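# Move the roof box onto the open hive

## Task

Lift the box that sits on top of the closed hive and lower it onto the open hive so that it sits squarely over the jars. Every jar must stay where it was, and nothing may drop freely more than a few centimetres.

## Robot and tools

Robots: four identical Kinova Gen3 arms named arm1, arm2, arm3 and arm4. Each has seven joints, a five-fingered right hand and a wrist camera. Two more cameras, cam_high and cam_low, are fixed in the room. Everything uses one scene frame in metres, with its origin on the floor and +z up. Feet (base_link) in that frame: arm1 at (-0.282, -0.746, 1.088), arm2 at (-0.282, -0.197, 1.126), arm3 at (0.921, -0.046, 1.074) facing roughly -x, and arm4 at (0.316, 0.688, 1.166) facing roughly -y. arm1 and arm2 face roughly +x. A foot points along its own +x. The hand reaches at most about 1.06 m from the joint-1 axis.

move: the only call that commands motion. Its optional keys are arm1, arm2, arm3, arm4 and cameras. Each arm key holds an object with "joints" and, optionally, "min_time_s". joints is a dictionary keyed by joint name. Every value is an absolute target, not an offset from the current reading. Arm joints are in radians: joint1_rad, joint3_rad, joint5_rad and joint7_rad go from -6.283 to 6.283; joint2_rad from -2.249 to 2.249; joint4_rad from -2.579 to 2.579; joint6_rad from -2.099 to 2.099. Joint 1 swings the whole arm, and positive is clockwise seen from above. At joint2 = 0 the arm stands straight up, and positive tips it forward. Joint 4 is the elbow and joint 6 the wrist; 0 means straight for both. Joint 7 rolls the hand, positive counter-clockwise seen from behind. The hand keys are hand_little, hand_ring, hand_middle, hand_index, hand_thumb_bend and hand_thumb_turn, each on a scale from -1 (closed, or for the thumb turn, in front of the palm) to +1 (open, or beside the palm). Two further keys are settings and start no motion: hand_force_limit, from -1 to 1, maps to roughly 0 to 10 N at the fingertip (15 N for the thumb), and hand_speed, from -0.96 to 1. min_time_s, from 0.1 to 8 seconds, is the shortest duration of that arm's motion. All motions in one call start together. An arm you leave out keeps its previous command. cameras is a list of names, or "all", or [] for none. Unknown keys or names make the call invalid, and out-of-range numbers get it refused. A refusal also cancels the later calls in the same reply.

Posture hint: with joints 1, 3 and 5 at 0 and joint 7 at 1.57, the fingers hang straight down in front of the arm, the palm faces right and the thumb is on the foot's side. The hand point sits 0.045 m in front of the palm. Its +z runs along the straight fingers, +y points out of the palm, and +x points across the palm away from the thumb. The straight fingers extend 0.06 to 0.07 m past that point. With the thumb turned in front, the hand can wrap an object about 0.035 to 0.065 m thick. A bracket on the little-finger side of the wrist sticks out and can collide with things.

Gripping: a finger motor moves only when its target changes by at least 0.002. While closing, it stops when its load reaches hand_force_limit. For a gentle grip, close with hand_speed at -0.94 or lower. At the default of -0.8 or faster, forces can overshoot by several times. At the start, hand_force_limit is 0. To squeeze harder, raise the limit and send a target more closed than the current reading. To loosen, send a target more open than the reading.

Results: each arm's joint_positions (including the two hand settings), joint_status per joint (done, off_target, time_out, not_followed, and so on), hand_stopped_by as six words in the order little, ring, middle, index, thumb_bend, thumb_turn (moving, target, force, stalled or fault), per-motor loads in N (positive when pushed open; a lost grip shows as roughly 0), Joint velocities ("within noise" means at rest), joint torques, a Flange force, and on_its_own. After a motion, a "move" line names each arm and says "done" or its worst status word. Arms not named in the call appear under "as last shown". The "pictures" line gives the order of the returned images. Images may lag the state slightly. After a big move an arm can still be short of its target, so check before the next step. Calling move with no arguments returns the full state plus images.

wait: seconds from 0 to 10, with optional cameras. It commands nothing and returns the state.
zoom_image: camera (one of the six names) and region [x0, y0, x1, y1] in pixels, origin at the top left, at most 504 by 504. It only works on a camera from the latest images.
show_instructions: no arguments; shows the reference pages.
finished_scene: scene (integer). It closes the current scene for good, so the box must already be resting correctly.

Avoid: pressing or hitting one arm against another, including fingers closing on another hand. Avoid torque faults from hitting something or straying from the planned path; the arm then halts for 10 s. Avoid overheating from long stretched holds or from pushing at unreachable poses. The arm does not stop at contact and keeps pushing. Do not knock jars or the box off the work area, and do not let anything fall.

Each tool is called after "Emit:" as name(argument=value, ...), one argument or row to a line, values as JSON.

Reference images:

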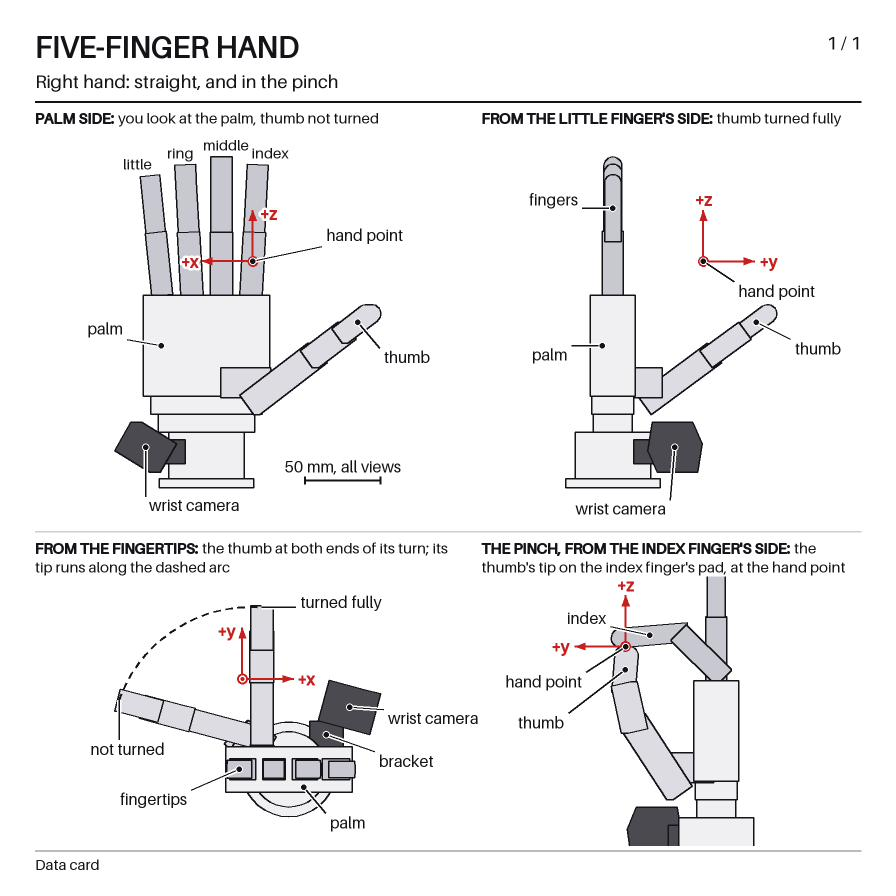

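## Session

Emit:
move(
  cameras=["all"],
)

Scene clock: 0.00 s.
Joint torques (N m): no reading
Motor temperatures (°C): arm1=[30 34 29 32 42 35 44] | arm2=[33 38 30 37 37 40 42] | arm3=[37 36 29 38 35 39 44] | arm4=[30 29 29 29 41 36 40]
Flange force (N): no reading
Joint velocities: within noise
arm1.joint_positions: joint1_rad=+0.117 joint2_rad=-0.351 joint3_rad=-0.084 joint4_rad=+1.442 joint5_rad=+0.010 joint6_rad=+1.968 joint7_rad=-1.824 hand_little=+1.000 hand_ring=+1.000 hand_middle=+1.000 hand_index=+1.000 hand_thumb_turn=+1.000 hand_thumb_bend=+1.000 hand_force_limit=+0.000 hand_speed=-0.800
arm1.joint_status: not commanded
arm1.hand_stopped_by: target,target,target,target,target,target
arm1.little_load_n: 0.0
arm1.ring_load_n: 0.0
arm1.middle_load_n: 0.0
arm1.index_load_n: 0.0
arm1.thumb_bend_load_n: 0.0
arm1.thumb_turn_load_n: 0.0
arm1.hand: x=-0.0815 y=-0.6670 z=+1.5907 quat_wxyz=(-0.036, -0.004, -0.999, +0.009) (m; scene frame)
arm2.joint_positions: joint1_rad=-0.565 joint2_rad=-0.388 joint3_rad=-0.047 joint4_rad=+1.552 joint5_rad=-0.038 joint6_rad=+1.971 joint7_rad=-2.084 hand_little=+1.000 hand_ring=+1.000 hand_middle=+1.000 hand_index=+1.000 hand_thumb_turn=+1.000 hand_thumb_bend=+1.000 hand_force_limit=+0.000 hand_speed=-0.800
arm2.joint_status: not commanded
arm2.hand_stopped_by: target,target,target,target,target,target
arm2.little_load_n: 0.0
arm2.ring_load_n: 0.0
arm2.middle_load_n: 0.0
arm2.index_load_n: 0.0
arm2.thumb_bend_load_n: 0.0
arm2.thumb_turn_load_n: 0.0
arm2.hand: x=-0.1177 y=-0.0902 z=+1.6006 quat_wxyz=(+0.007, -0.040, -0.999, -0.003) (m; scene frame)
arm3.joint_positions: joint1_rad=-0.170 joint2_rad=-0.424 joint3_rad=-0.111 joint4_rad=+1.416 joint5_rad=-0.014 joint6_rad=+1.966 joint7_rad=-1.773 hand_little=+1.000 hand_ring=+1.000 hand_middle=+1.000 hand_index=+1.000 hand_thumb_turn=+1.000 hand_thumb_bend=+1.000 hand_force_limit=+0.000 hand_speed=-0.800
arm3.joint_status: not commanded
arm3.hand_stopped_by: target,target,target,target,target,target
arm3.little_load_n: 0.0
arm3.ring_load_n: 0.0
arm3.middle_load_n: 0.0
arm3.index_load_n: 0.0
arm3.thumb_bend_load_n: 0.0
arm3.thumb_turn_load_n: 0.0
arm3.hand: x=+0.7593 y=-0.1543 z=+1.6035 quat_wxyz=(-0.009, -0.992, -0.085, +0.091) (m; scene frame)
arm4.joint_positions: joint1_rad=-0.665 joint2_rad=-0.434 joint3_rad=-0.098 joint4_rad=+1.450 joint5_rad=-0.066 joint6_rad=+1.959 joint7_rad=-1.902 hand_little=+1.000 hand_ring=+1.000 hand_middle=+1.000 hand_index=+1.000 hand_thumb_turn=+1.000 hand_thumb_bend=+1.000 hand_force_limit=+0.000 hand_speed=-0.800
arm4.joint_status: not commanded
arm4.hand_stopped_by: target,target,target,target,target,target
arm4.little_load_n: 0.0
arm4.ring_load_n: 0.0
arm4.middle_load_n: 0.0
arm4.index_load_n: 0.0
arm4.thumb_bend_load_n: 0.0
arm4.thumb_turn_load_n: 0.0
arm4.hand: x=+0.4692 y=+0.5754 z=+1.6912 quat_wxyz=(-0.087, -0.574, -0.814, +0.021) (m; scene frame)
pictures: arm1_cam_wrist, arm2_cam_wrist, arm3_cam_wrist, arm4_cam_wrist, cam_high, cam_low
camera_calibration:
arm1_cam_wrist: T_world_to_cam=[[-0.210011, 0.977653, -0.00953317, 0.649942], [0.810962, 0.179633, 0.556842, -0.697323], [0.54611, 0.109212, -0.830564, 1.55538], [0, 0, 0, 1]] pos_world=[-0.147413, -0.680021, 1.68634]
arm2_cam_wrist: T_world_to_cam=[[-0.202599, 0.979216, -0.00943989, 0.0749787], [0.85663, 0.181891, 0.482806, -0.653699], [0.474488, 0.0897297, -0.875677, 1.57938], [0, 0, 0, 1]] pos_world=[-0.174228, -0.0962357, 1.69934]
arm3_cam_wrist: T_world_to_cam=[[0.435345, -0.899885, -0.0261062, -0.430163], [-0.678437, -0.346999, 0.647545, -0.571338], [-0.591775, -0.264194, -0.76158, 1.74513], [0, 0, 0, 1]] pos_world=[0.832377, -0.124298, 1.68779]
arm4_cam_wrist: T_world_to_cam=[[0.818796, 0.573495, 0.0260174, -0.756612], [0.429462, -0.641971, 0.635166, -0.903137], [0.380967, -0.508898, -0.771937, 1.5332], [0, 0, 0, 1]] pos_world=[0.423275, 0.634368, 1.77686]

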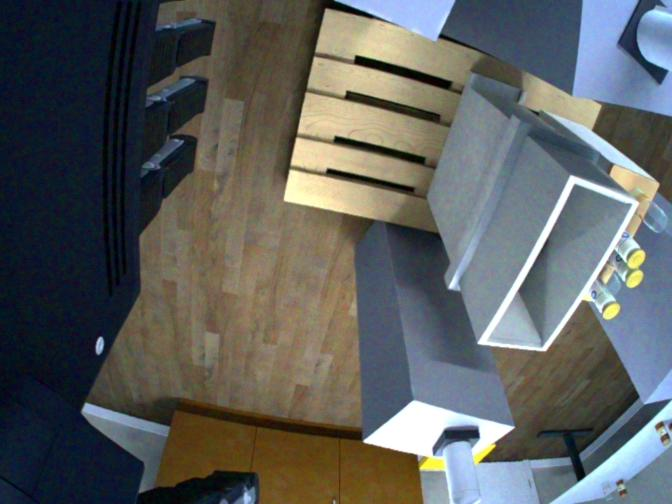

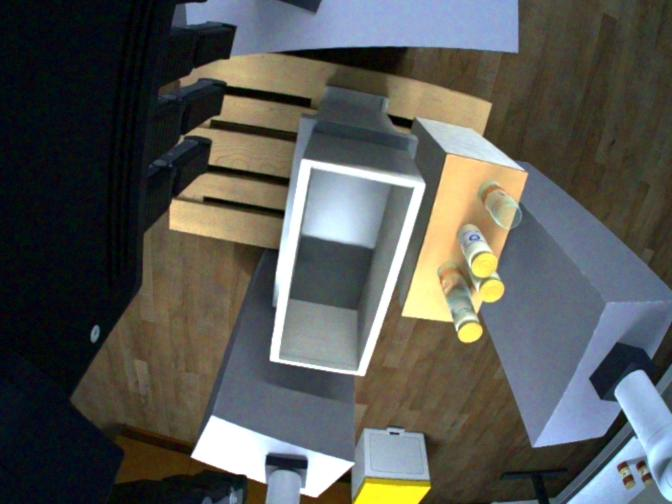

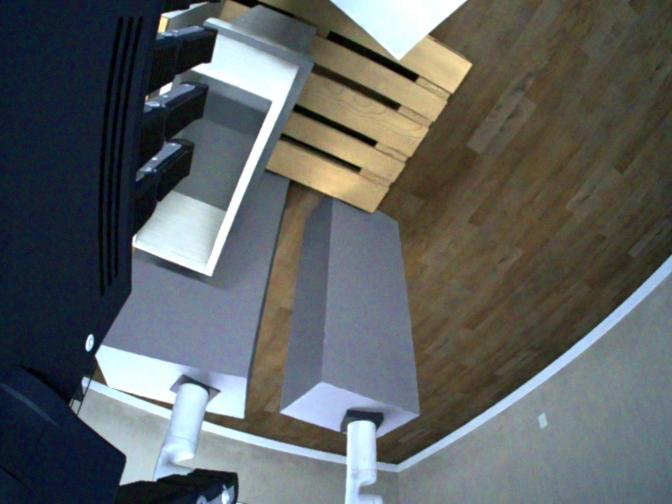

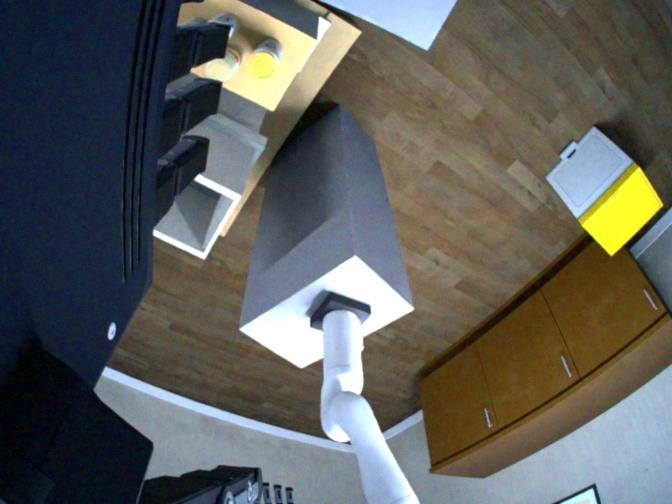

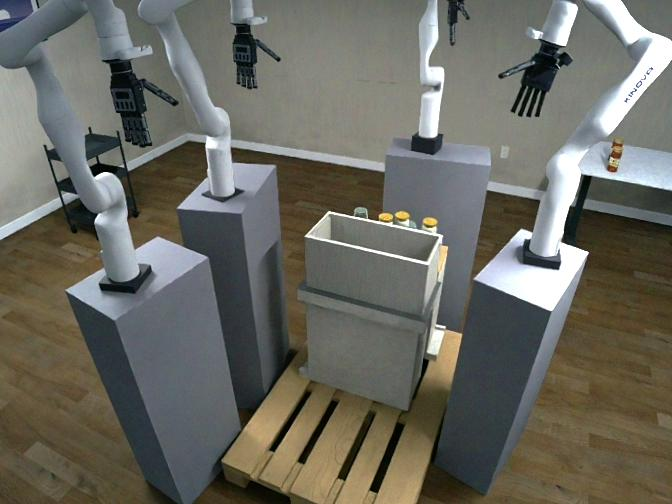

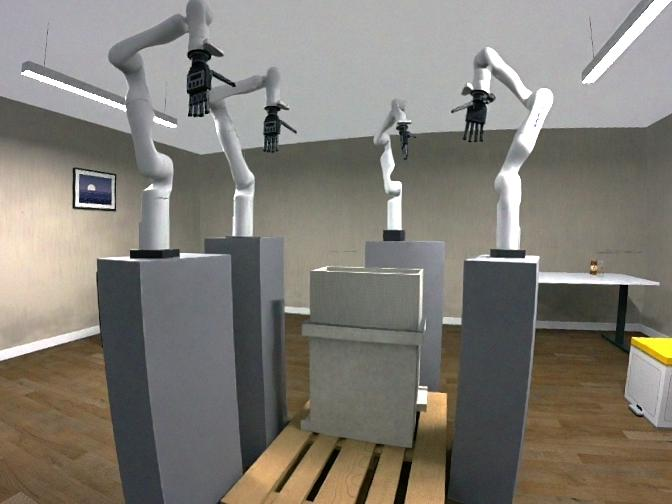

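Emit:
move(
  arm2={"joints":{"joint1_rad":-0.7918,"joint2_rad":0.8436,"joint3_rad":0,"joint4_rad":2.2149,"joint5_rad":0,"joint6_rad":0.0679,"joint7_rad":-3.755,"hand_thumb_turn":-1,"hand_speed":0}},
  arm3={"joints":{"joint1_rad":0.073,"joint2_rad":0.7056,"joint3_rad":0,"joint4_rad":2.2205,"joint5_rad":0,"joint6_rad":0.2155,"joint7_rad":-3.1707,"hand_thumb_turn":-1,"hand_speed":0}},
  cameras=["arm2_cam_wrist","arm3_cam_wrist","cam_high"],
)

Emit:
zoom_image(
  camera="arm2_cam_wrist",
  region=[150, 0, 450, 350],
)

Emit:
zoom_image(
  camera="arm3_cam_wrist",
  region=[150, 0, 450, 350],
)

Scene clock: 38.00 s.
Joint torques (N m): arm1=[-0.62 -1.03 -0.73 -7.8 -0.1 -0.09 0.04] | arm2=[-2.09 -15.25 -0.85 -0.09 -0.13 0.29 -0.06] | arm3=[-0.1 -14.25 1.56 -1.14 -0.22 -0.01 -0.13] | arm4=[0.44 0.91 0.05 -7.26 0.4 -0.34 0]
Motor temperatures (°C): arm1=[30 34 29 33 42 35 43] | arm2=[33 37 30 36 37 39 42] | arm3=[37 35 29 38 35 39 44] | arm4=[30 29 29 30 41 36 39]
Flange force (N): arm1=[0.4 -2.6 2.2] | arm2=[-5.2 4.4 2.0] | arm3=[-1.2 2.0 0.2] | arm4=[-0.2 -0.4 0.6]
move: arm2 done; arm3 done
Joint velocities: within noise
arm1, arm4: as last shown
arm1.thumb_turn_load_n: 0.5
arm2.joint_positions: joint1_rad=-0.792 joint2_rad=+0.844 joint3_rad=+0.000 joint4_rad=+2.215 joint5_rad=+0.000 joint6_rad=+0.068 joint7_rad=-3.755 hand_little=+1.000 hand_ring=+1.000 hand_middle=+1.000 hand_index=+1.000 hand_thumb_turn=-1.000 hand_thumb_bend=+1.000 hand_force_limit=+0.000 hand_speed=+0.000
arm2.joint_status: all done
arm2.hand_stopped_by: target,target,target,target,target,target
arm2.little_load_n: 0.0
arm2.ring_load_n: 0.0
arm2.middle_load_n: 0.0
arm2.index_load_n: 0.0
arm2.thumb_bend_load_n: 0.0
arm2.thumb_turn_load_n: 0.0
arm2.hand: x=+0.0759 y=-0.0538 z=+1.0503 quat_wxyz=(-0.002, -0.711, -0.703, +0.000) (m; scene frame)
arm3.joint_positions: joint1_rad=+0.073 joint2_rad=+0.706 joint3_rad=+0.000 joint4_rad=+2.221 joint5_rad=+0.000 joint6_rad=+0.215 joint7_rad=-3.171 hand_little=+1.000 hand_ring=+1.000 hand_middle=+1.000 hand_index=+1.000 hand_thumb_turn=-1.000 hand_thumb_bend=+1.000 hand_force_limit=+0.000 hand_speed=+0.000
arm3.joint_status: all done
arm3.hand_stopped_by: target,target,target,target,target,target
arm3.little_load_n: 0.0
arm3.ring_load_n: 0.0
arm3.middle_load_n: 0.0
arm3.index_load_n: 0.0
arm3.thumb_bend_load_n: 0.0
arm3.thumb_turn_load_n: -0.5
arm3.hand: x=+0.5206 y=+0.0032 z=+1.0503 quat_wxyz=(+0.000, -0.704, +0.711, +0.000) (m; scene frame)
pictures: arm2_cam_wrist, arm3_cam_wrist, cam_high
camera_calibration:
arm2_cam_wrist: T_world_to_cam=[[0.962953, 0.269091, -0.0176314, -0.0446152], [0.242265, -0.834533, 0.494835, -0.581159], [0.118441, -0.480774, -0.868808, 0.991507], [0, 0, 0, 1]] pos_world=[0.0663214, 0.00369991, 1.14822]
arm3_cam_wrist: T_world_to_cam=[[-0.963573, -0.266585, 0.0214304, 0.477378], [-0.220053, 0.835818, 0.502977, -0.411002], [-0.151998, 0.479939, -0.864034, 1.10042], [0, 0, 0, 1]] pos_world=[0.536807, -0.0573485, 1.14729]

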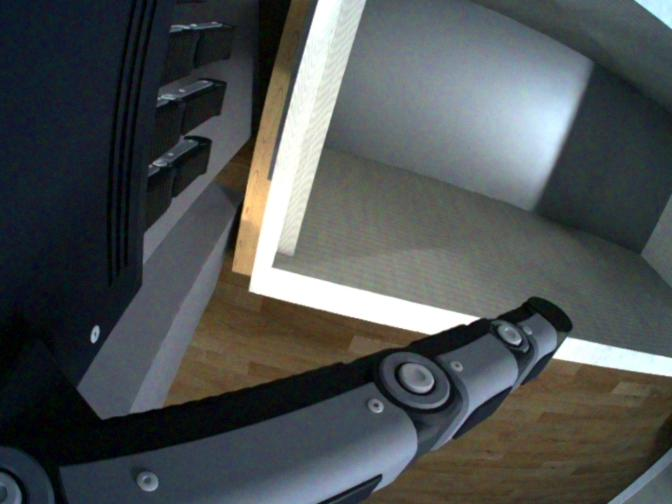

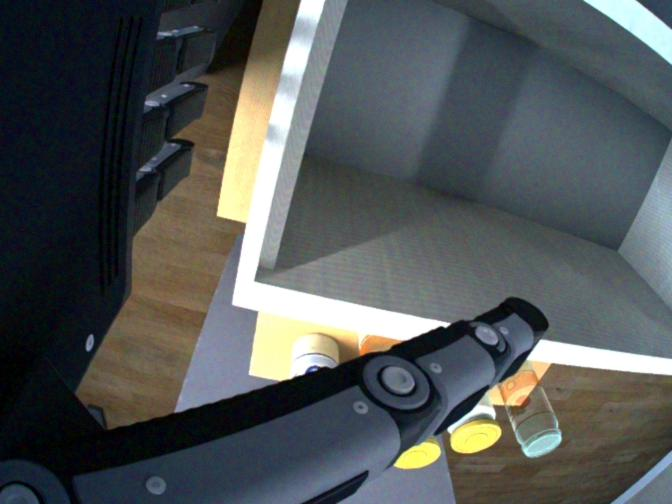

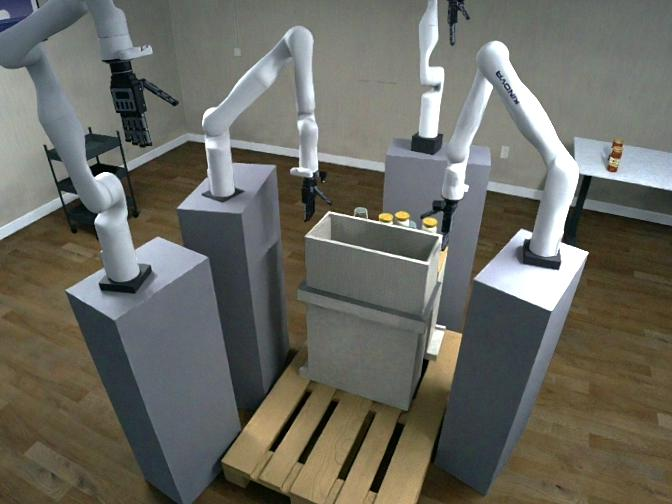

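Scaled by 1.440 from the camera's 672x504 image, which has a finer 960x720 frame.

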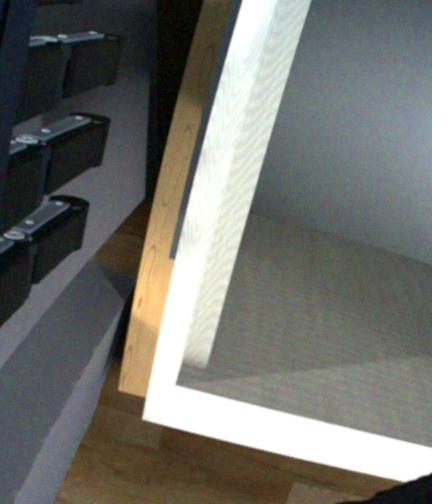

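Scaled by 1.440 from the camera's 672x504 image, which has a finer 960x720 frame.

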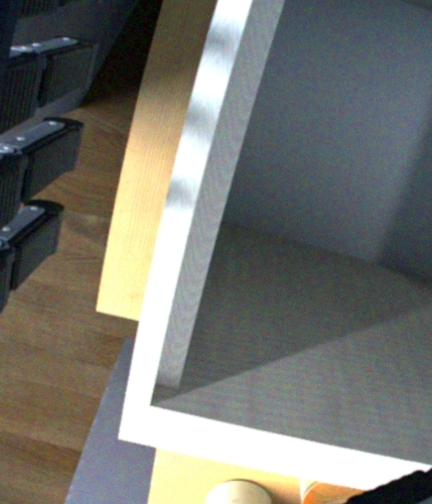

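Emit:
move(
  arm2={"joints":{"joint1_rad":-0.7877,"joint2_rad":1.232,"joint4_rad":2.087,"joint6_rad":-0.1925,"joint7_rad":-3.7389},"min_time_s":1.8},
  arm3={"joints":{"joint1_rad":0.0859,"joint2_rad":1.1035,"joint4_rad":2.1506,"joint6_rad":-0.1125,"joint7_rad":-3.1457},"min_time_s":1.8},
)

Emit:
move(
  arm2={"joints":{"joint1_rad":-0.769,"joint2_rad":1.2275,"joint4_rad":2.0558,"joint6_rad":-0.1567,"joint7_rad":-3.7201},"min_time_s":1},
  arm3={"joints":{"joint1_rad":0.0861,"joint2_rad":1.1005,"joint4_rad":2.1119,"joint6_rad":-0.0708,"joint7_rad":-3.1456},"min_time_s":1},
  cameras=["arm2_cam_wrist","arm3_cam_wrist"],
)

Scene clock: 64.20 s.
Joint torques (N m): arm1=[-0.59 -1.02 -0.76 -7.82 -0.1 -0.08 -0.01] | arm2=[-2.05 -16.8 -0.72 2.09 -0.12 0.32 -0.09] | arm3=[-0.06 -16.19 1.68 1.63 -0.29 0 -0.15] | arm4=[0.45 0.85 0.04 -7.29 0.38 -0.32 0.01]
Motor temperatures (°C): arm1=[30 34 29 33 42 35 43] | arm2=[33 37 30 36 37 39 42] | arm3=[37 35 29 37 35 39 44] | arm4=[30 29 29 30 41 36 39]
Flange force (N): arm1=[0.4 -2.9 2.4] | arm2=[-5.1 3.9 2.2] | arm3=[-0.6 2.2 0.9] | arm4=[-0.3 -0.4 0.7]
move: arm2 done; arm3 done
Joint velocities: within noise
arm1, arm4: as last shown
arm1.little_load_n: 0.5
arm1.thumb_turn_load_n: -0.5
arm2.joint_positions: joint1_rad=-0.788 joint2_rad=+1.232 joint3_rad=+0.000 joint4_rad=+2.087 joint5_rad=+0.000 joint6_rad=-0.193 joint7_rad=-3.739 hand_little=+1.000 hand_ring=+1.000 hand_middle=+1.000 hand_index=+1.000 hand_thumb_turn=-1.000 hand_thumb_bend=+1.000 hand_force_limit=+0.000 hand_speed=+0.000
arm2.joint_status: all done
arm2.hand_stopped_by: target,target,target,target,target,target
arm2.little_load_n: 0.0
arm2.ring_load_n: 0.0
arm2.middle_load_n: 0.0
arm2.index_load_n: 0.0
arm2.thumb_bend_load_n: 0.0
arm2.thumb_turn_load_n: 0.0
arm2.hand: x=+0.0763 y=-0.0552 z=+0.9143 quat_wxyz=(-0.002, -0.707, -0.708, +0.000) (m; scene frame)
arm3.joint_positions: joint1_rad=+0.086 joint2_rad=+1.103 joint3_rad=+0.000 joint4_rad=+2.151 joint5_rad=+0.000 joint6_rad=-0.113 joint7_rad=-3.146 hand_little=+1.000 hand_ring=+1.000 hand_middle=+1.000 hand_index=+1.000 hand_thumb_turn=-1.000 hand_thumb_bend=+1.000 hand_force_limit=+0.000 hand_speed=+0.000
arm3.joint_status: all done
arm3.hand_stopped_by: target,target,target,target,target,target
arm3.little_load_n: 0.0
arm3.ring_load_n: 0.0
arm3.middle_load_n: 0.0
arm3.index_load_n: 0.0
arm3.thumb_bend_load_n: 0.0
arm3.thumb_turn_load_n: 0.0
arm3.hand: x=+0.5202 y=+0.0068 z=+0.9143 quat_wxyz=(+0.000, -0.708, +0.706, +0.000) (m; scene frame)
pictures: none

Scene clock: 65.50 s.
Joint torques (N m): arm1=[-0.52 -1.14 -0.71 -7.86 -0.12 -0.11 0.03] | arm2=[-2.05 -17.06 -0.74 1.78 -0.15 0.36 -0.07] | arm3=[-0.09 -16.55 1.67 1.26 -0.29 -0.01 -0.16] | arm4=[0.45 0.88 0.04 -7.28 0.4 -0.34 -0.01]
Motor temperatures (°C): arm1=[30 34 29 33 42 35 43] | arm2=[33 37 30 36 37 39 42] | arm3=[37 35 29 37 35 39 44] | arm4=[30 29 29 30 41 36 39]
Flange force (N): arm1=[0.2 -2.6 2.3] | arm2=[-5.2 3.6 2.2] | arm3=[-0.8 2.1 1.0] | arm4=[-0.3 -0.5 0.7]
move: arm2 done; arm3 done
Joint velocities: within noise
arm1, arm4: as last shown
arm1.little_load_n: 0.0
arm1.thumb_turn_load_n: 0.0
arm2.joint_positions: joint1_rad=-0.769 joint2_rad=+1.228 joint3_rad=+0.000 joint4_rad=+2.056 joint5_rad=+0.000 joint6_rad=-0.157 joint7_rad=-3.720 hand_little=+1.000 hand_ring=+1.000 hand_middle=+1.000 hand_index=+1.000 hand_thumb_turn=-1.000 hand_thumb_bend=+1.000 hand_force_limit=+0.000 hand_speed=+0.000
arm2.joint_status: all done
arm2.hand_stopped_by: target,target,target,target,target,target
arm2.little_load_n: 0.0
arm2.ring_load_n: 0.0
arm2.middle_load_n: 0.0
arm2.index_load_n: 0.0
arm2.thumb_bend_load_n: 0.0
arm2.thumb_turn_load_n: 0.0
arm2.hand: x=+0.0882 y=-0.0552 z=+0.9142 quat_wxyz=(-0.002, -0.707, -0.708, +0.000) (m; scene frame)
arm3.joint_positions: joint1_rad=+0.086 joint2_rad=+1.100 joint3_rad=+0.000 joint4_rad=+2.112 joint5_rad=+0.000 joint6_rad=-0.071 joint7_rad=-3.146 hand_little=+1.000 hand_ring=+1.000 hand_middle=+1.000 hand_index=+1.000 hand_thumb_turn=-1.000 hand_thumb_bend=+1.000 hand_force_limit=+0.000 hand_speed=+0.000
arm3.joint_status: all done
arm3.hand_stopped_by: target,target,target,target,target,target
arm3.little_load_n: 0.0
arm3.ring_load_n: 0.0
arm3.middle_load_n: 0.0
arm3.index_load_n: 0.0
arm3.thumb_bend_load_n: 0.0
arm3.thumb_turn_load_n: 0.0
arm3.hand: x=+0.5078 y=+0.0068 z=+0.9142 quat_wxyz=(+0.000, -0.708, +0.706, +0.000) (m; scene frame)
pictures: arm2_cam_wrist, arm3_cam_wrist
camera_calibration:
arm2_cam_wrist: T_world_to_cam=[[0.95963, 0.280703, -0.0177587, -0.0575436], [0.252332, -0.831309, 0.495231, -0.518981], [0.12425, -0.47972, -0.86858, 0.870532], [0, 0, 0, 1]] pos_world=[0.0780127, 0.00233025, 1.01212]
arm3_cam_wrist: T_world_to_cam=[[-0.960311, -0.27811, 0.021372, 0.467392], [-0.230072, 0.833091, 0.503017, -0.343346], [-0.157699, 0.478136, -0.864012, 0.982015], [0, 0, 0, 1]] pos_world=[0.52471, -0.0535123, 1.01119]

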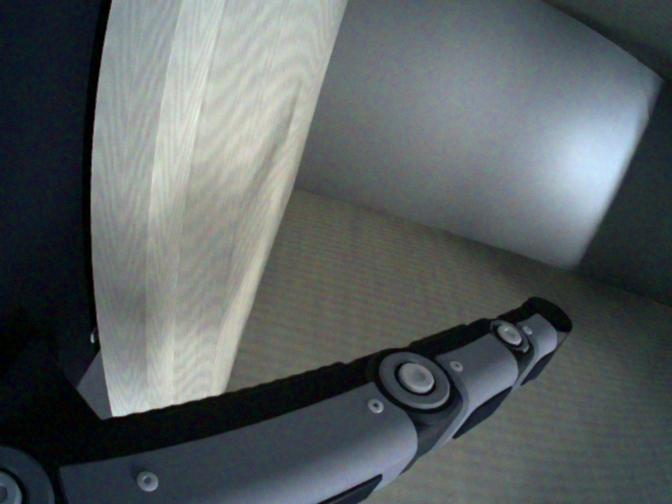

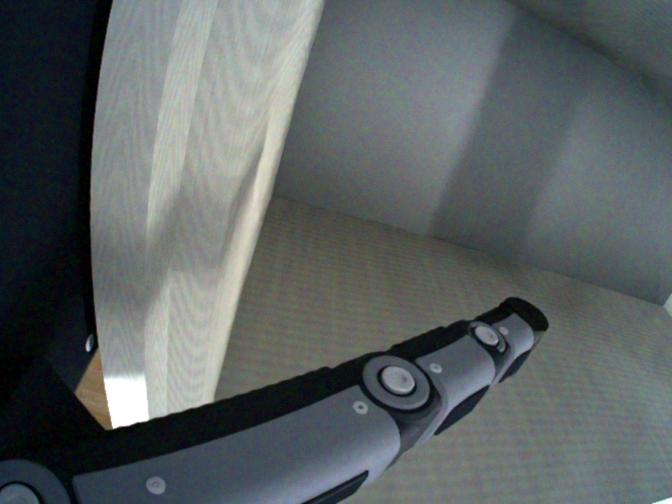

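Emit:
move(
  arm2={"joints":{"joint1_rad":-0.7643,"joint2_rad":1.2264,"joint4_rad":2.048,"joint6_rad":-0.1478,"joint7_rad":-3.7154},"min_time_s":1},
  arm3={"joints":{"joint1_rad":0.0861,"joint2_rad":1.0998,"joint4_rad":2.1026,"joint6_rad":-0.0608,"joint7_rad":-3.1455},"min_time_s":1},
)

Scene clock: 72.87 s.
Joint torques (N m): arm1=[-0.6 -1.13 -0.74 -7.82 -0.17 -0.09 0.01] | arm2=[-1.97 -17.19 -0.72 1.72 -0.15 0.27 -0.06] | arm3=[-0.06 -16.59 1.72 1.15 -0.28 -0.02 -0.12] | arm4=[0.46 0.92 0.01 -7.31 0.38 -0.38 0.01]
Motor temperatures (°C): arm1=[30 34 29 33 42 35 43] | arm2=[33 37 30 36 37 39 42] | arm3=[37 36 29 37 35 39 44] | arm4=[30 29 29 30 41 36 39]
Flange force (N): arm1=[0.1 -2.8 2.2] | arm2=[-4.8 3.7 2.3] | arm3=[-0.7 2.1 0.8] | arm4=[-0.1 -0.6 0.7]
move: arm2 done; arm3 done
Joint velocities: within noise
arm1, arm4: as last shown
arm2.joint_positions: joint1_rad=-0.764 joint2_rad=+1.226 joint3_rad=+0.000 joint4_rad=+2.048 joint5_rad=+0.000 joint6_rad=-0.148 joint7_rad=-3.715 hand_little=+1.000 hand_ring=+1.000 hand_middle=+1.000 hand_index=+1.000 hand_thumb_turn=-1.000 hand_thumb_bend=+1.000 hand_force_limit=+0.000 hand_speed=+0.000
arm2.joint_status: all done
arm2.hand_stopped_by: target,target,target,target,target,target
arm2.little_load_n: 0.0
arm2.ring_load_n: 0.0
arm2.middle_load_n: 0.0
arm2.index_load_n: 0.0
arm2.thumb_bend_load_n: 0.0
arm2.thumb_turn_load_n: 0.0
arm2.hand: x=+0.0913 y=-0.0552 z=+0.9143 quat_wxyz=(-0.002, -0.707, -0.708, +0.000) (m; scene frame)
arm3.joint_positions: joint1_rad=+0.086 joint2_rad=+1.100 joint3_rad=+0.000 joint4_rad=+2.103 joint5_rad=+0.000 joint6_rad=-0.061 joint7_rad=-3.146 hand_little=+1.000 hand_ring=+1.000 hand_middle=+1.000 hand_index=+1.000 hand_thumb_turn=-1.000 hand_thumb_bend=+1.000 hand_force_limit=+0.000 hand_speed=+0.000
arm3.joint_status: all done
arm3.hand_stopped_by: target,target,target,target,target,target
arm3.little_load_n: 0.0
arm3.ring_load_n: 0.0
arm3.middle_load_n: 0.0
arm3.index_load_n: 0.0
arm3.thumb_bend_load_n: 0.0
arm3.thumb_turn_load_n: 0.0
arm3.hand: x=+0.5048 y=+0.0068 z=+0.9142 quat_wxyz=(+0.000, -0.708, +0.706, +0.000) (m; scene frame)
arm4.thumb_bend_load_n: -0.5
arm4.thumb_turn_load_n: -0.5
pictures: none

Emit:
move(
  arm2={"joints":{"joint1_rad":-0.758,"joint2_rad":1.2249,"joint4_rad":2.0376,"joint6_rad":-0.1359,"joint7_rad":-3.7092},"min_time_s":1.2},
  arm3={"joints":{"joint1_rad":0.0861,"joint2_rad":1.0988,"joint4_rad":2.0902,"joint6_rad":-0.0474,"joint7_rad":-3.1455},"min_time_s":1.2},
)

Scene clock: 81.27 s.
Joint torques (N m): arm1=[-0.57 -1.09 -0.75 -7.78 -0.14 -0.04 0] | arm2=[5.25 -30.02 12.54 -22.45 0.42 -9.9 1.32] | arm3=[-2.04 -28.33 0.39 -24.63 0.03 -11.72 0.15] | arm4=[0.5 0.91 0.02 -7.3 0.32 -0.33 -0.02]
Motor temperatures (°C): arm1=[30 34 29 33 42 35 43] | arm2=[33 37 30 35 37 39 42] | arm3=[37 36 29 37 35 39 44] | arm4=[30 29 29 30 41 36 39]
Flange force (N): arm1=[0.1 -2.8 2.3] | arm2=[-5.1 -46.8 -11.5] | arm3=[-2.6 -41.7 -14.3] | arm4=[-0.3 -0.7 0.8]
move: arm2 done; arm3 done
Joint velocities: within noise
arm1, arm4: as last shown
arm1.index_load_n: 0.5
arm2.joint_positions: joint1_rad=-0.758 joint2_rad=+1.225 joint3_rad=+0.000 joint4_rad=+2.038 joint5_rad=+0.000 joint6_rad=-0.136 joint7_rad=-3.709 hand_little=+1.000 hand_ring=+1.000 hand_middle=+1.000 hand_index=+1.000 hand_thumb_turn=-1.000 hand_thumb_bend=+1.000 hand_force_limit=+0.000 hand_speed=+0.000
arm2.joint_status: all done
arm2.hand_stopped_by: target,target,target,target,target,target
arm2.little_load_n: 0.0
arm2.ring_load_n: 0.0
arm2.middle_load_n: 0.0
arm2.index_load_n: 0.0
arm2.thumb_bend_load_n: -0.5
arm2.thumb_turn_load_n: 0.0
arm2.hand: x=+0.0952 y=-0.0553 z=+0.9143 quat_wxyz=(-0.002, -0.707, -0.708, +0.000) (m; scene frame)
arm3.joint_positions: joint1_rad=+0.086 joint2_rad=+1.099 joint3_rad=+0.000 joint4_rad=+2.090 joint5_rad=+0.000 joint6_rad=-0.047 joint7_rad=-3.146 hand_little=+1.000 hand_ring=+1.000 hand_middle=+1.000 hand_index=+1.000 hand_thumb_turn=-1.000 hand_thumb_bend=+1.000 hand_force_limit=+0.000 hand_speed=+0.000
arm3.joint_status: all done
arm3.hand_stopped_by: target,target,target,target,target,target
arm3.little_load_n: 0.0
arm3.ring_load_n: 0.0
arm3.middle_load_n: 0.0
arm3.index_load_n: 0.0
arm3.thumb_bend_load_n: 0.0
arm3.thumb_turn_load_n: 0.0
arm3.hand: x=+0.5008 y=+0.0068 z=+0.9144 quat_wxyz=(+0.000, -0.708, +0.706, +0.000) (m; scene frame)
arm4.thumb_bend_load_n: 0.0
arm4.thumb_turn_load_n: 0.0
pictures: none

Emit:
move(
  arm2={"joints": {"joint1_rad": -0.7572, "joint2_rad": 1.2247, "joint4_rad": 2.0363, "joint6_rad": -0.1344, "joint7_rad": -3.7084, "hand_thumb_bend": -0.15, "hand_speed": -0.2, "hand_force_limit": 0.3}, "min_time_s": 1},
  arm3={"joints": {"joint2_rad": 1.0986, "joint4_rad": 2.0880, "joint6_rad": -0.0450, "hand_thumb_bend": -0.15, "hand_speed": -0.2, "hand_force_limit": 0.3}, "min_time_s": 1},
  cameras=[],
)

Emit:
move(
  arm2={"joints": {"hand_thumb_bend": -1, "hand_speed": -0.92, "hand_force_limit": 0.5}},
  arm3={"joints": {"hand_thumb_bend": -1, "hand_speed": -0.92, "hand_force_limit": 0.5}},
  cameras=["cam_high", "arm2_cam_wrist", "arm3_cam_wrist"],
)

Scene clock: 116.60 s.
Joint torques (N m): arm1=[-0.51 -1.08 -0.81 -7.9 -0.15 -0.08 0.01] | arm2=[7.31 -31.92 16.02 -26.25 0.4 -11.53 1.48] | arm3=[-1.99 -29.48 0.56 -30.56 -0.01 -14.34 0.15] | arm4=[0.5 0.9 0.02 -7.3 0.36 -0.33 -0.02]
Motor temperatures (°C): arm1=[30 34 29 33 42 35 43] | arm2=[33 39 30 37 37 41 42] | arm3=[37 39 29 39 35 41 44] | arm4=[30 29 29 30 41 36 39]
Flange force (N): arm1=[0.3 -3.0 2.6] | arm2=[-3.0 -56.0 -14.0] | arm3=[-1.8 -51.8 -21.8] | arm4=[-0.3 -0.6 0.8]
move: arm2 done; arm3 done
Joint velocities: within noise
arm1, arm4: as last shown
arm1.index_load_n: 0.0
arm2.joint_positions: joint1_rad=-0.757 joint2_rad=+1.225 joint3_rad=+0.000 joint4_rad=+2.036 joint5_rad=+0.000 joint6_rad=-0.134 joint7_rad=-3.708 hand_little=+1.000 hand_ring=+1.000 hand_middle=+1.000 hand_index=+1.000 hand_thumb_turn=-1.000 hand_thumb_bend=-0.150 hand_force_limit=+0.300 hand_speed=-0.200
arm2.joint_status: all done
arm2.hand_stopped_by: target,target,target,target,target,target
arm2.little_load_n: 0.0
arm2.ring_load_n: 0.0
arm2.middle_load_n: 0.0
arm2.index_load_n: 0.0
arm2.thumb_bend_load_n: 0.0
arm2.thumb_turn_load_n: 0.0
arm2.hand: x=+0.0958 y=-0.0553 z=+0.9144 quat_wxyz=(-0.002, -0.707, -0.708, +0.000) (m; scene frame)
arm3.joint_positions: joint1_rad=+0.086 joint2_rad=+1.099 joint3_rad=+0.000 joint4_rad=+2.088 joint5_rad=+0.000 joint6_rad=-0.045 joint7_rad=-3.146 hand_little=+1.000 hand_ring=+1.000 hand_middle=+1.000 hand_index=+1.000 hand_thumb_turn=-1.000 hand_thumb_bend=-0.150 hand_force_limit=+0.300 hand_speed=-0.200
arm3.joint_status: all done
arm3.hand_stopped_by: target,target,target,target,target,target
arm3.little_load_n: 0.0
arm3.ring_load_n: 0.0
arm3.middle_load_n: 0.0
arm3.index_load_n: 0.0
arm3.thumb_bend_load_n: 0.0
arm3.thumb_turn_load_n: 0.0
arm3.hand: x=+0.5001 y=+0.0068 z=+0.9144 quat_wxyz=(+0.000, -0.708, +0.706, +0.000) (m; scene frame)
pictures: none
No camera images: "cameras" was empty.

Scene clock: 120.23 s.
Joint torques (N m): arm1=[-0.58 -1.11 -0.79 -7.89 -0.07 -0.09 0.05] | arm2=[7.28 -31.87 15.8 -26.23 0.53 -11.33 1.62] | arm3=[-1.94 -29.51 0.66 -30.55 -0.1 -14.2 0.01] | arm4=[0.46 0.93 -0.03 -7.29 0.39 -0.32 -0.03]
Motor temperatures (°C): arm1=[30 34 29 33 42 35 43] | arm2=[33 40 30 37 37 41 42] | arm3=[37 40 29 39 35 41 44] | arm4=[30 29 29 30 41 36 39]
Flange force (N): arm1=[0.3 -2.7 2.5] | arm2=[-3.1 -56.6 -13.9] | arm3=[-2.0 -52.3 -21.5] | arm4=[-0.2 -0.8 0.8]
move: arm2 off_target; arm3 off_target
Joint velocities: within noise
arm1, arm4: as last shown
arm2.joint_positions: joint1_rad=-0.757 joint2_rad=+1.225 joint3_rad=+0.000 joint4_rad=+2.036 joint5_rad=+0.000 joint6_rad=-0.134 joint7_rad=-3.708 hand_little=+1.000 hand_ring=+1.000 hand_middle=+1.000 hand_index=+1.000 hand_thumb_turn=-1.000 hand_thumb_bend=-0.368 hand_force_limit=+0.500 hand_speed=-0.920
arm2.joint_status: hand_thumb_bend off_target (ended at -0.368, target -1.000); the others done
arm2.hand_stopped_by: target,target,target,target,force,target
arm2.little_load_n: 0.0
arm2.ring_load_n: 0.0
arm2.middle_load_n: 0.0
arm2.index_load_n: 0.0
arm2.thumb_bend_load_n: 11.0
arm2.thumb_turn_load_n: 1.0
arm2.hand: x=+0.0958 y=-0.0553 z=+0.9144 quat_wxyz=(-0.002, -0.707, -0.708, +0.000) (m; scene frame)
arm3.joint_positions: joint1_rad=+0.086 joint2_rad=+1.099 joint3_rad=+0.000 joint4_rad=+2.088 joint5_rad=+0.000 joint6_rad=-0.045 joint7_rad=-3.146 hand_little=+1.000 hand_ring=+1.000 hand_middle=+1.000 hand_index=+1.000 hand_thumb_turn=-1.000 hand_thumb_bend=-0.362 hand_force_limit=+0.500 hand_speed=-0.920
arm3.joint_status: hand_thumb_bend off_target (ended at -0.362, target -1.000); the others done
arm3.hand_stopped_by: target,target,target,target,force,target
arm3.little_load_n: 0.0
arm3.ring_load_n: 0.0
arm3.middle_load_n: 0.5
arm3.index_load_n: 0.0
arm3.thumb_bend_load_n: 11.0
arm3.thumb_turn_load_n: 1.0
arm3.hand: x=+0.5000 y=+0.0068 z=+0.9144 quat_wxyz=(+0.000, -0.708, +0.706, +0.000) (m; scene frame)
pictures: arm2_cam_wrist, arm3_cam_wrist, cam_high
camera_calibration:
arm2_cam_wrist: T_world_to_cam=[[0.95964, 0.280674, -0.0176659, -0.0648736], [0.252243, -0.831253, 0.49537, -0.521248], [0.124353, -0.479833, -0.868502, 0.869492], [0, 0, 0, 1]] pos_world=[0.0856128, 0.00213016, 1.01222]
arm3_cam_wrist: T_world_to_cam=[[-0.960274, -0.278236, 0.0214068, 0.459902], [-0.23016, 0.833053, 0.503039, -0.345164], [-0.157797, 0.478129, -0.863998, 0.981143], [0, 0, 0, 1]] pos_world=[0.51701, -0.0536118, 1.01149]

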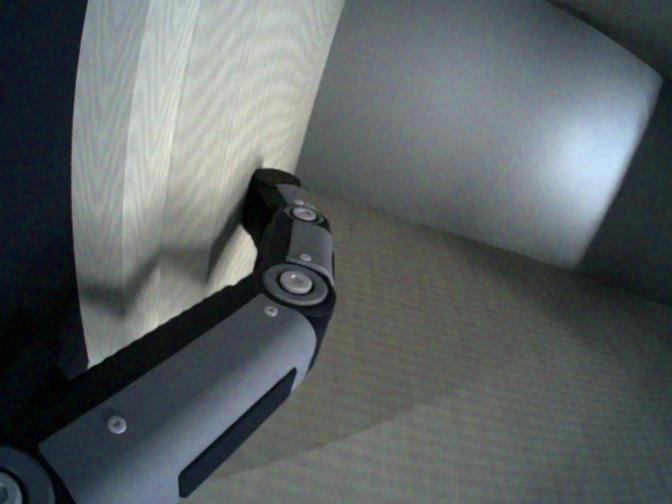

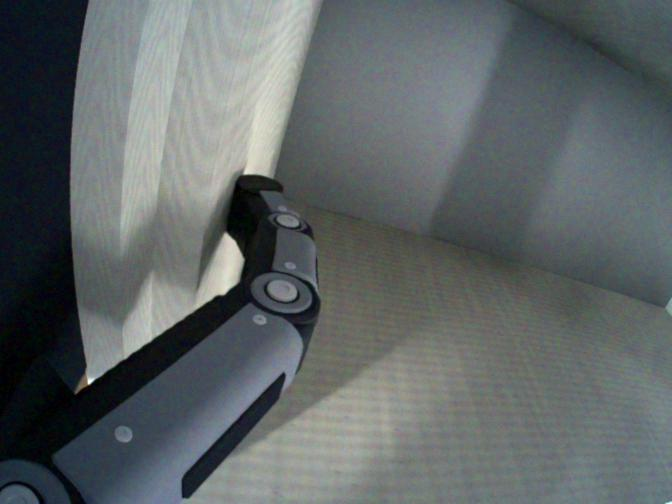

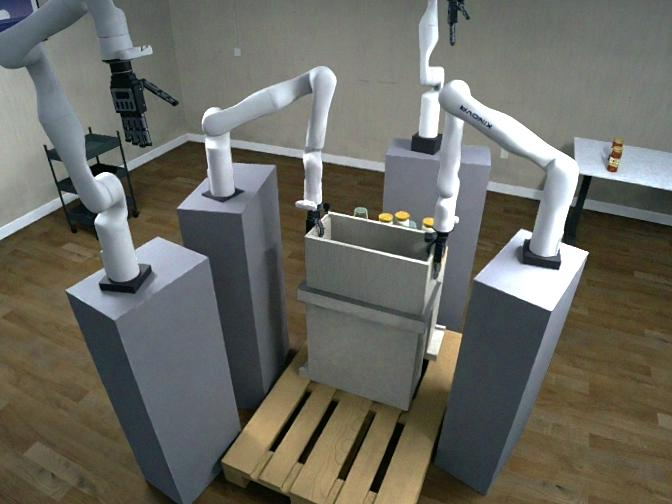

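Emit:
move(
  arm2={"joints": {"joint1_rad": -0.7570, "joint2_rad": 1.1010, "joint4_rad": 2.0960, "joint6_rad": -0.0704, "joint7_rad": -3.7081}, "min_time_s": 2},
  arm3={"joints": {"joint1_rad": 0.0862, "joint2_rad": 0.9717, "joint4_rad": 2.1283, "joint6_rad": 0.0416, "joint7_rad": -3.1454}, "min_time_s": 2},
  cameras=["cam_high"],
)

Scene clock: 157.63 s.
Joint torques (N m): arm1=[-0.52 -1.08 -0.78 -7.9 -0.16 -0.05 -0.01] | arm2=[4.17 -39.16 11.36 -24.86 1.08 -10.94 1.44] | arm3=[-2.2 -38.79 0.43 -30.66 -0.42 -14.17 -0.29] | arm4=[0.4 0.91 0.01 -7.36 0.35 -0.35 -0.02]
Motor temperatures (°C): arm1=[30 34 29 33 42 35 43] | arm2=[33 42 31 38 37 41 42] | arm3=[37 43 29 42 35 43 44] | arm4=[30 29 29 30 41 36 39]
Flange force (N): arm1=[0.3 -3.0 2.7] | arm2=[-9.7 -49.9 15.9] | arm3=[-3.8 -50.9 12.7] | arm4=[-0.1 -0.7 1.0]
move: arm2 done; arm3 done
Joint velocities: within noise
arm1.joint_positions: joint1_rad=+0.117 joint2_rad=-0.351 joint3_rad=-0.084 joint4_rad=+1.442 joint5_rad=+0.010 joint6_rad=+1.968 joint7_rad=-1.824 hand_little=+1.000 hand_ring=+1.000 hand_middle=+1.000 hand_index=+1.000 hand_thumb_turn=+1.000 hand_thumb_bend=+1.000 hand_force_limit=+0.000 hand_speed=-0.800
arm1.joint_status: not commanded
arm1.hand_stopped_by: target,target,target,target,target,target
arm1.little_load_n: 0.0
arm1.ring_load_n: 0.0
arm1.middle_load_n: 0.5
arm1.index_load_n: 0.0
arm1.thumb_bend_load_n: 0.0
arm1.thumb_turn_load_n: 0.0
arm1.hand: x=-0.0815 y=-0.6670 z=+1.5907 quat_wxyz=(-0.036, -0.004, -0.999, +0.009) (m; scene frame)
arm2.joint_positions: joint1_rad=-0.757 joint2_rad=+1.101 joint3_rad=+0.000 joint4_rad=+2.096 joint5_rad=+0.000 joint6_rad=-0.070 joint7_rad=-3.708 hand_little=+1.000 hand_ring=+1.000 hand_middle=+1.000 hand_index=+1.000 hand_thumb_turn=-1.000 hand_thumb_bend=-0.368 hand_force_limit=+0.500 hand_speed=-0.920
arm2.joint_status: all done
arm2.hand_stopped_by: target,target,target,target,force,target
arm2.little_load_n: 0.0
arm2.ring_load_n: 0.0
arm2.middle_load_n: 0.0
arm2.index_load_n: 0.0
arm2.thumb_bend_load_n: 10.5
arm2.thumb_turn_load_n: 1.0
arm2.hand: x=+0.0958 y=-0.0552 z=+0.9604 quat_wxyz=(-0.002, -0.707, -0.708, +0.000) (m; scene frame)
arm3.joint_positions: joint1_rad=+0.086 joint2_rad=+0.972 joint3_rad=+0.000 joint4_rad=+2.128 joint5_rad=+0.000 joint6_rad=+0.042 joint7_rad=-3.145 hand_little=+1.000 hand_ring=+1.000 hand_middle=+1.000 hand_index=+1.000 hand_thumb_turn=-1.000 hand_thumb_bend=-0.362 hand_force_limit=+0.500 hand_speed=-0.920
arm3.joint_status: all done
arm3.hand_stopped_by: target,target,target,target,force,target
arm3.little_load_n: 0.0
arm3.ring_load_n: 0.0
arm3.middle_load_n: 0.0
arm3.index_load_n: 0.0
arm3.thumb_bend_load_n: 11.5
arm3.thumb_turn_load_n: 0.5
arm3.hand: x=+0.5001 y=+0.0068 z=+0.9603 quat_wxyz=(+0.000, -0.708, +0.706, +0.000) (m; scene frame)
arm4.joint_positions: joint1_rad=-0.665 joint2_rad=-0.434 joint3_rad=-0.098 joint4_rad=+1.450 joint5_rad=-0.066 joint6_rad=+1.959 joint7_rad=-1.902 hand_little=+1.000 hand_ring=+1.000 hand_middle=+1.000 hand_index=+1.000 hand_thumb_turn=+1.000 hand_thumb_bend=+1.000 hand_force_limit=+0.000 hand_speed=-0.800
arm4.joint_status: not commanded
arm4.hand_stopped_by: target,target,target,target,target,target
arm4.little_load_n: 0.0
arm4.ring_load_n: 0.0
arm4.middle_load_n: 0.0
arm4.index_load_n: 0.0
arm4.thumb_bend_load_n: 0.0
arm4.thumb_turn_load_n: 0.0
arm4.hand: x=+0.4692 y=+0.5754 z=+1.6912 quat_wxyz=(-0.087, -0.574, -0.814, +0.021) (m; scene frame)
pictures: cam_high

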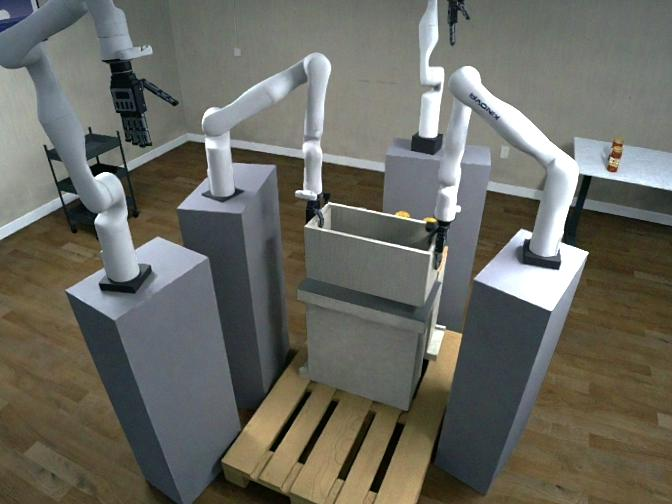

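Emit:
zoom_image(
  camera="cam_high",
  region=[280, 180, 480, 330],
)

Scaled by 2.520 from the camera's 672x504 image, which has a finer 960x720 frame.

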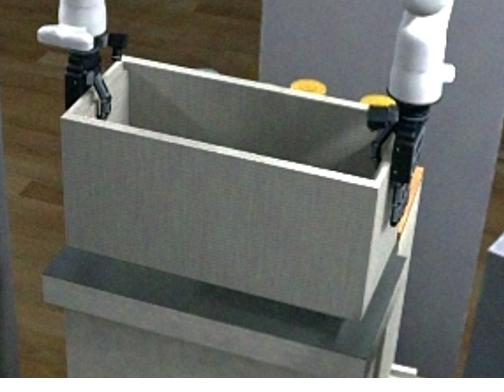

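Emit:
move(
  cameras=["cam_high", "arm2_cam_wrist", "arm3_cam_wrist", "arm1_cam_wrist"],
)

Emit:
zoom_image(
  camera="cam_high",
  region=[290, 200, 350, 290],
)

Scene clock: 177.67 s.
Joint torques (N m): arm1=[-0.59 -1.06 -0.72 -7.87 -0.16 -0.11 0.01] | arm2=[4.17 -39.18 11.27 -24.75 1.08 -10.93 1.48] | arm3=[-2.25 -38.82 0.45 -30.59 -0.41 -14.12 -0.31] | arm4=[0.42 0.91 -0.03 -7.26 0.41 -0.34 -0.03]
Motor temperatures (°C): arm1=[30 34 29 33 42 35 43] | arm2=[33 44 31 38 37 41 42] | arm3=[37 46 29 42 34 43 44] | arm4=[30 29 29 30 41 36 39]
Flange force (N): arm1=[0.4 -2.8 2.4] | arm2=[-9.5 -49.7 16.1] | arm3=[-4.0 -50.8 13.0] | arm4=[-0.3 -0.7 0.6]
Joint velocities: within noise
arm1.joint_positions: joint1_rad=+0.117 joint2_rad=-0.351 joint3_rad=-0.084 joint4_rad=+1.442 joint5_rad=+0.010 joint6_rad=+1.968 joint7_rad=-1.824 hand_little=+1.000 hand_ring=+1.000 hand_middle=+1.000 hand_index=+1.000 hand_thumb_turn=+1.000 hand_thumb_bend=+1.000 hand_force_limit=+0.000 hand_speed=-0.800
arm1.joint_status: not commanded
arm1.hand_stopped_by: target,target,target,target,target,target
arm1.little_load_n: 0.0
arm1.ring_load_n: 0.0
arm1.middle_load_n: 0.0
arm1.index_load_n: 0.0
arm1.thumb_bend_load_n: 0.0
arm1.thumb_turn_load_n: 0.0
arm1.hand: x=-0.0815 y=-0.6670 z=+1.5907 quat_wxyz=(-0.036, -0.004, -0.999, +0.009) (m; scene frame)
arm2.joint_positions: joint1_rad=-0.757 joint2_rad=+1.101 joint3_rad=+0.000 joint4_rad=+2.096 joint5_rad=+0.000 joint6_rad=-0.070 joint7_rad=-3.708 hand_little=+1.000 hand_ring=+1.000 hand_middle=+1.000 hand_index=+1.000 hand_thumb_turn=-1.000 hand_thumb_bend=-0.368 hand_force_limit=+0.500 hand_speed=-0.920
arm2.joint_status: all done
arm2.hand_stopped_by: target,target,target,target,force,target
arm2.little_load_n: 0.0
arm2.ring_load_n: 0.0
arm2.middle_load_n: 0.0
arm2.index_load_n: 0.0
arm2.thumb_bend_load_n: 10.5
arm2.thumb_turn_load_n: 1.0
arm2.hand: x=+0.0958 y=-0.0552 z=+0.9604 quat_wxyz=(-0.002, -0.707, -0.708, +0.000) (m; scene frame)
arm3.joint_positions: joint1_rad=+0.086 joint2_rad=+0.972 joint3_rad=+0.000 joint4_rad=+2.128 joint5_rad=+0.000 joint6_rad=+0.042 joint7_rad=-3.145 hand_little=+1.000 hand_ring=+1.000 hand_middle=+1.000 hand_index=+1.000 hand_thumb_turn=-1.000 hand_thumb_bend=-0.362 hand_force_limit=+0.500 hand_speed=-0.920
arm3.joint_status: all done
arm3.hand_stopped_by: target,target,target,target,force,target
arm3.little_load_n: 0.0
arm3.ring_load_n: 0.0
arm3.middle_load_n: 0.0
arm3.index_load_n: 0.0
arm3.thumb_bend_load_n: 11.5
arm3.thumb_turn_load_n: 0.5
arm3.hand: x=+0.5001 y=+0.0068 z=+0.9603 quat_wxyz=(+0.000, -0.708, +0.706, +0.000) (m; scene frame)
arm4.joint_positions: joint1_rad=-0.665 joint2_rad=-0.434 joint3_rad=-0.098 joint4_rad=+1.450 joint5_rad=-0.066 joint6_rad=+1.959 joint7_rad=-1.902 hand_little=+1.000 hand_ring=+1.000 hand_middle=+1.000 hand_index=+1.000 hand_thumb_turn=+1.000 hand_thumb_bend=+1.000 hand_force_limit=+0.000 hand_speed=-0.800
arm4.joint_status: not commanded
arm4.hand_stopped_by: target,target,target,target,target,target
arm4.little_load_n: 0.0
arm4.ring_load_n: 0.0
arm4.middle_load_n: 0.0
arm4.index_load_n: 0.0
arm4.thumb_bend_load_n: 0.0
arm4.thumb_turn_load_n: 0.0
arm4.hand: x=+0.4692 y=+0.5754 z=+1.6912 quat_wxyz=(-0.087, -0.574, -0.814, +0.021) (m; scene frame)
pictures: arm1_cam_wrist, arm2_cam_wrist, arm3_cam_wrist, cam_high
camera_calibration:
arm1_cam_wrist: T_world_to_cam=[[-0.210011, 0.977653, -0.00953317, 0.649942], [0.810962, 0.179633, 0.556842, -0.697323], [0.54611, 0.109212, -0.830564, 1.55538], [0, 0, 0, 1]] pos_world=[-0.147413, -0.680021, 1.68634]
arm2_cam_wrist: T_world_to_cam=[[0.959616, 0.280754, -0.0177131, -0.0640372], [0.252335, -0.831227, 0.495367, -0.543957], [0.124353, -0.479832, -0.868503, 0.909492], [0, 0, 0, 1]] pos_world=[0.0856127, 0.00223037, 1.05822]
arm3_cam_wrist: T_world_to_cam=[[-0.960274, -0.278236, 0.0214068, 0.458949], [-0.23016, 0.833053, 0.503039, -0.368286], [-0.157797, 0.478129, -0.863998, 1.02067], [0, 0, 0, 1]] pos_world=[0.51701, -0.0535118, 1.05729]

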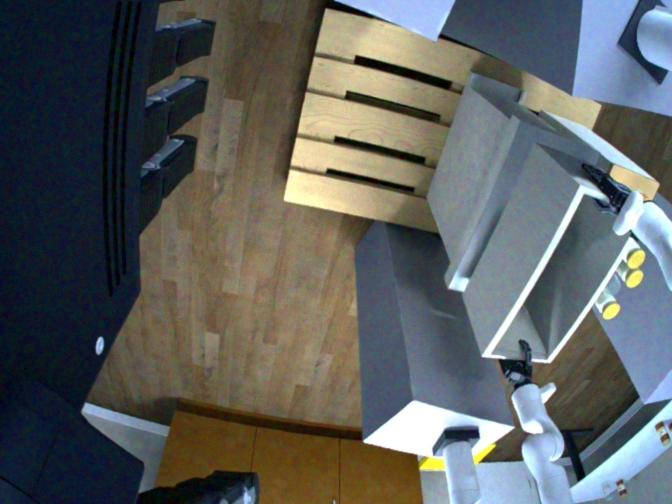

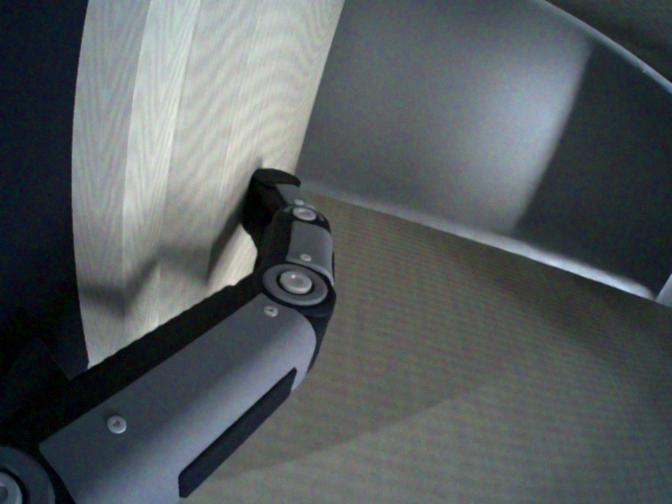

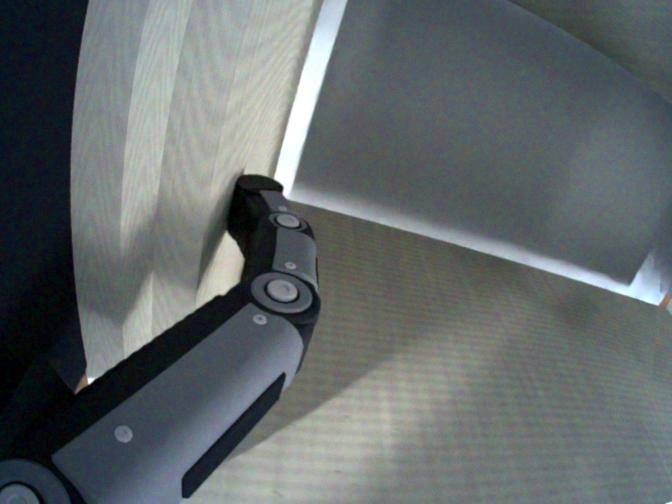

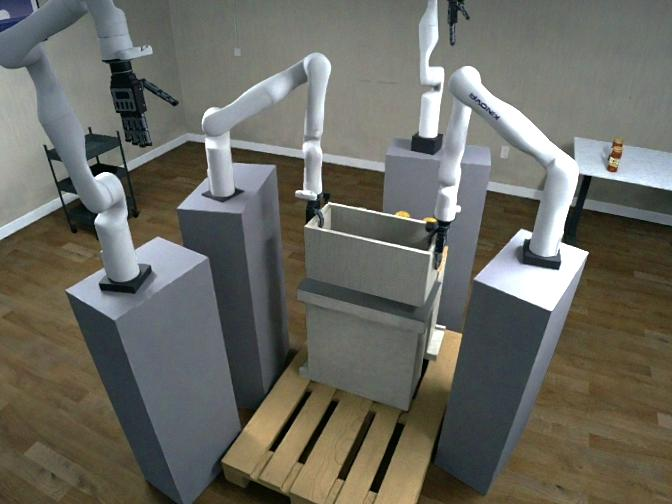

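Scaled by 5.600 from the camera's 672x504 image, which has a finer 960x720 frame.

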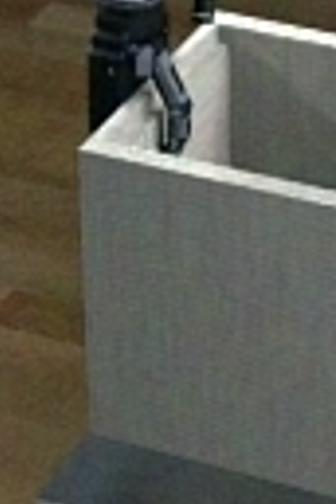

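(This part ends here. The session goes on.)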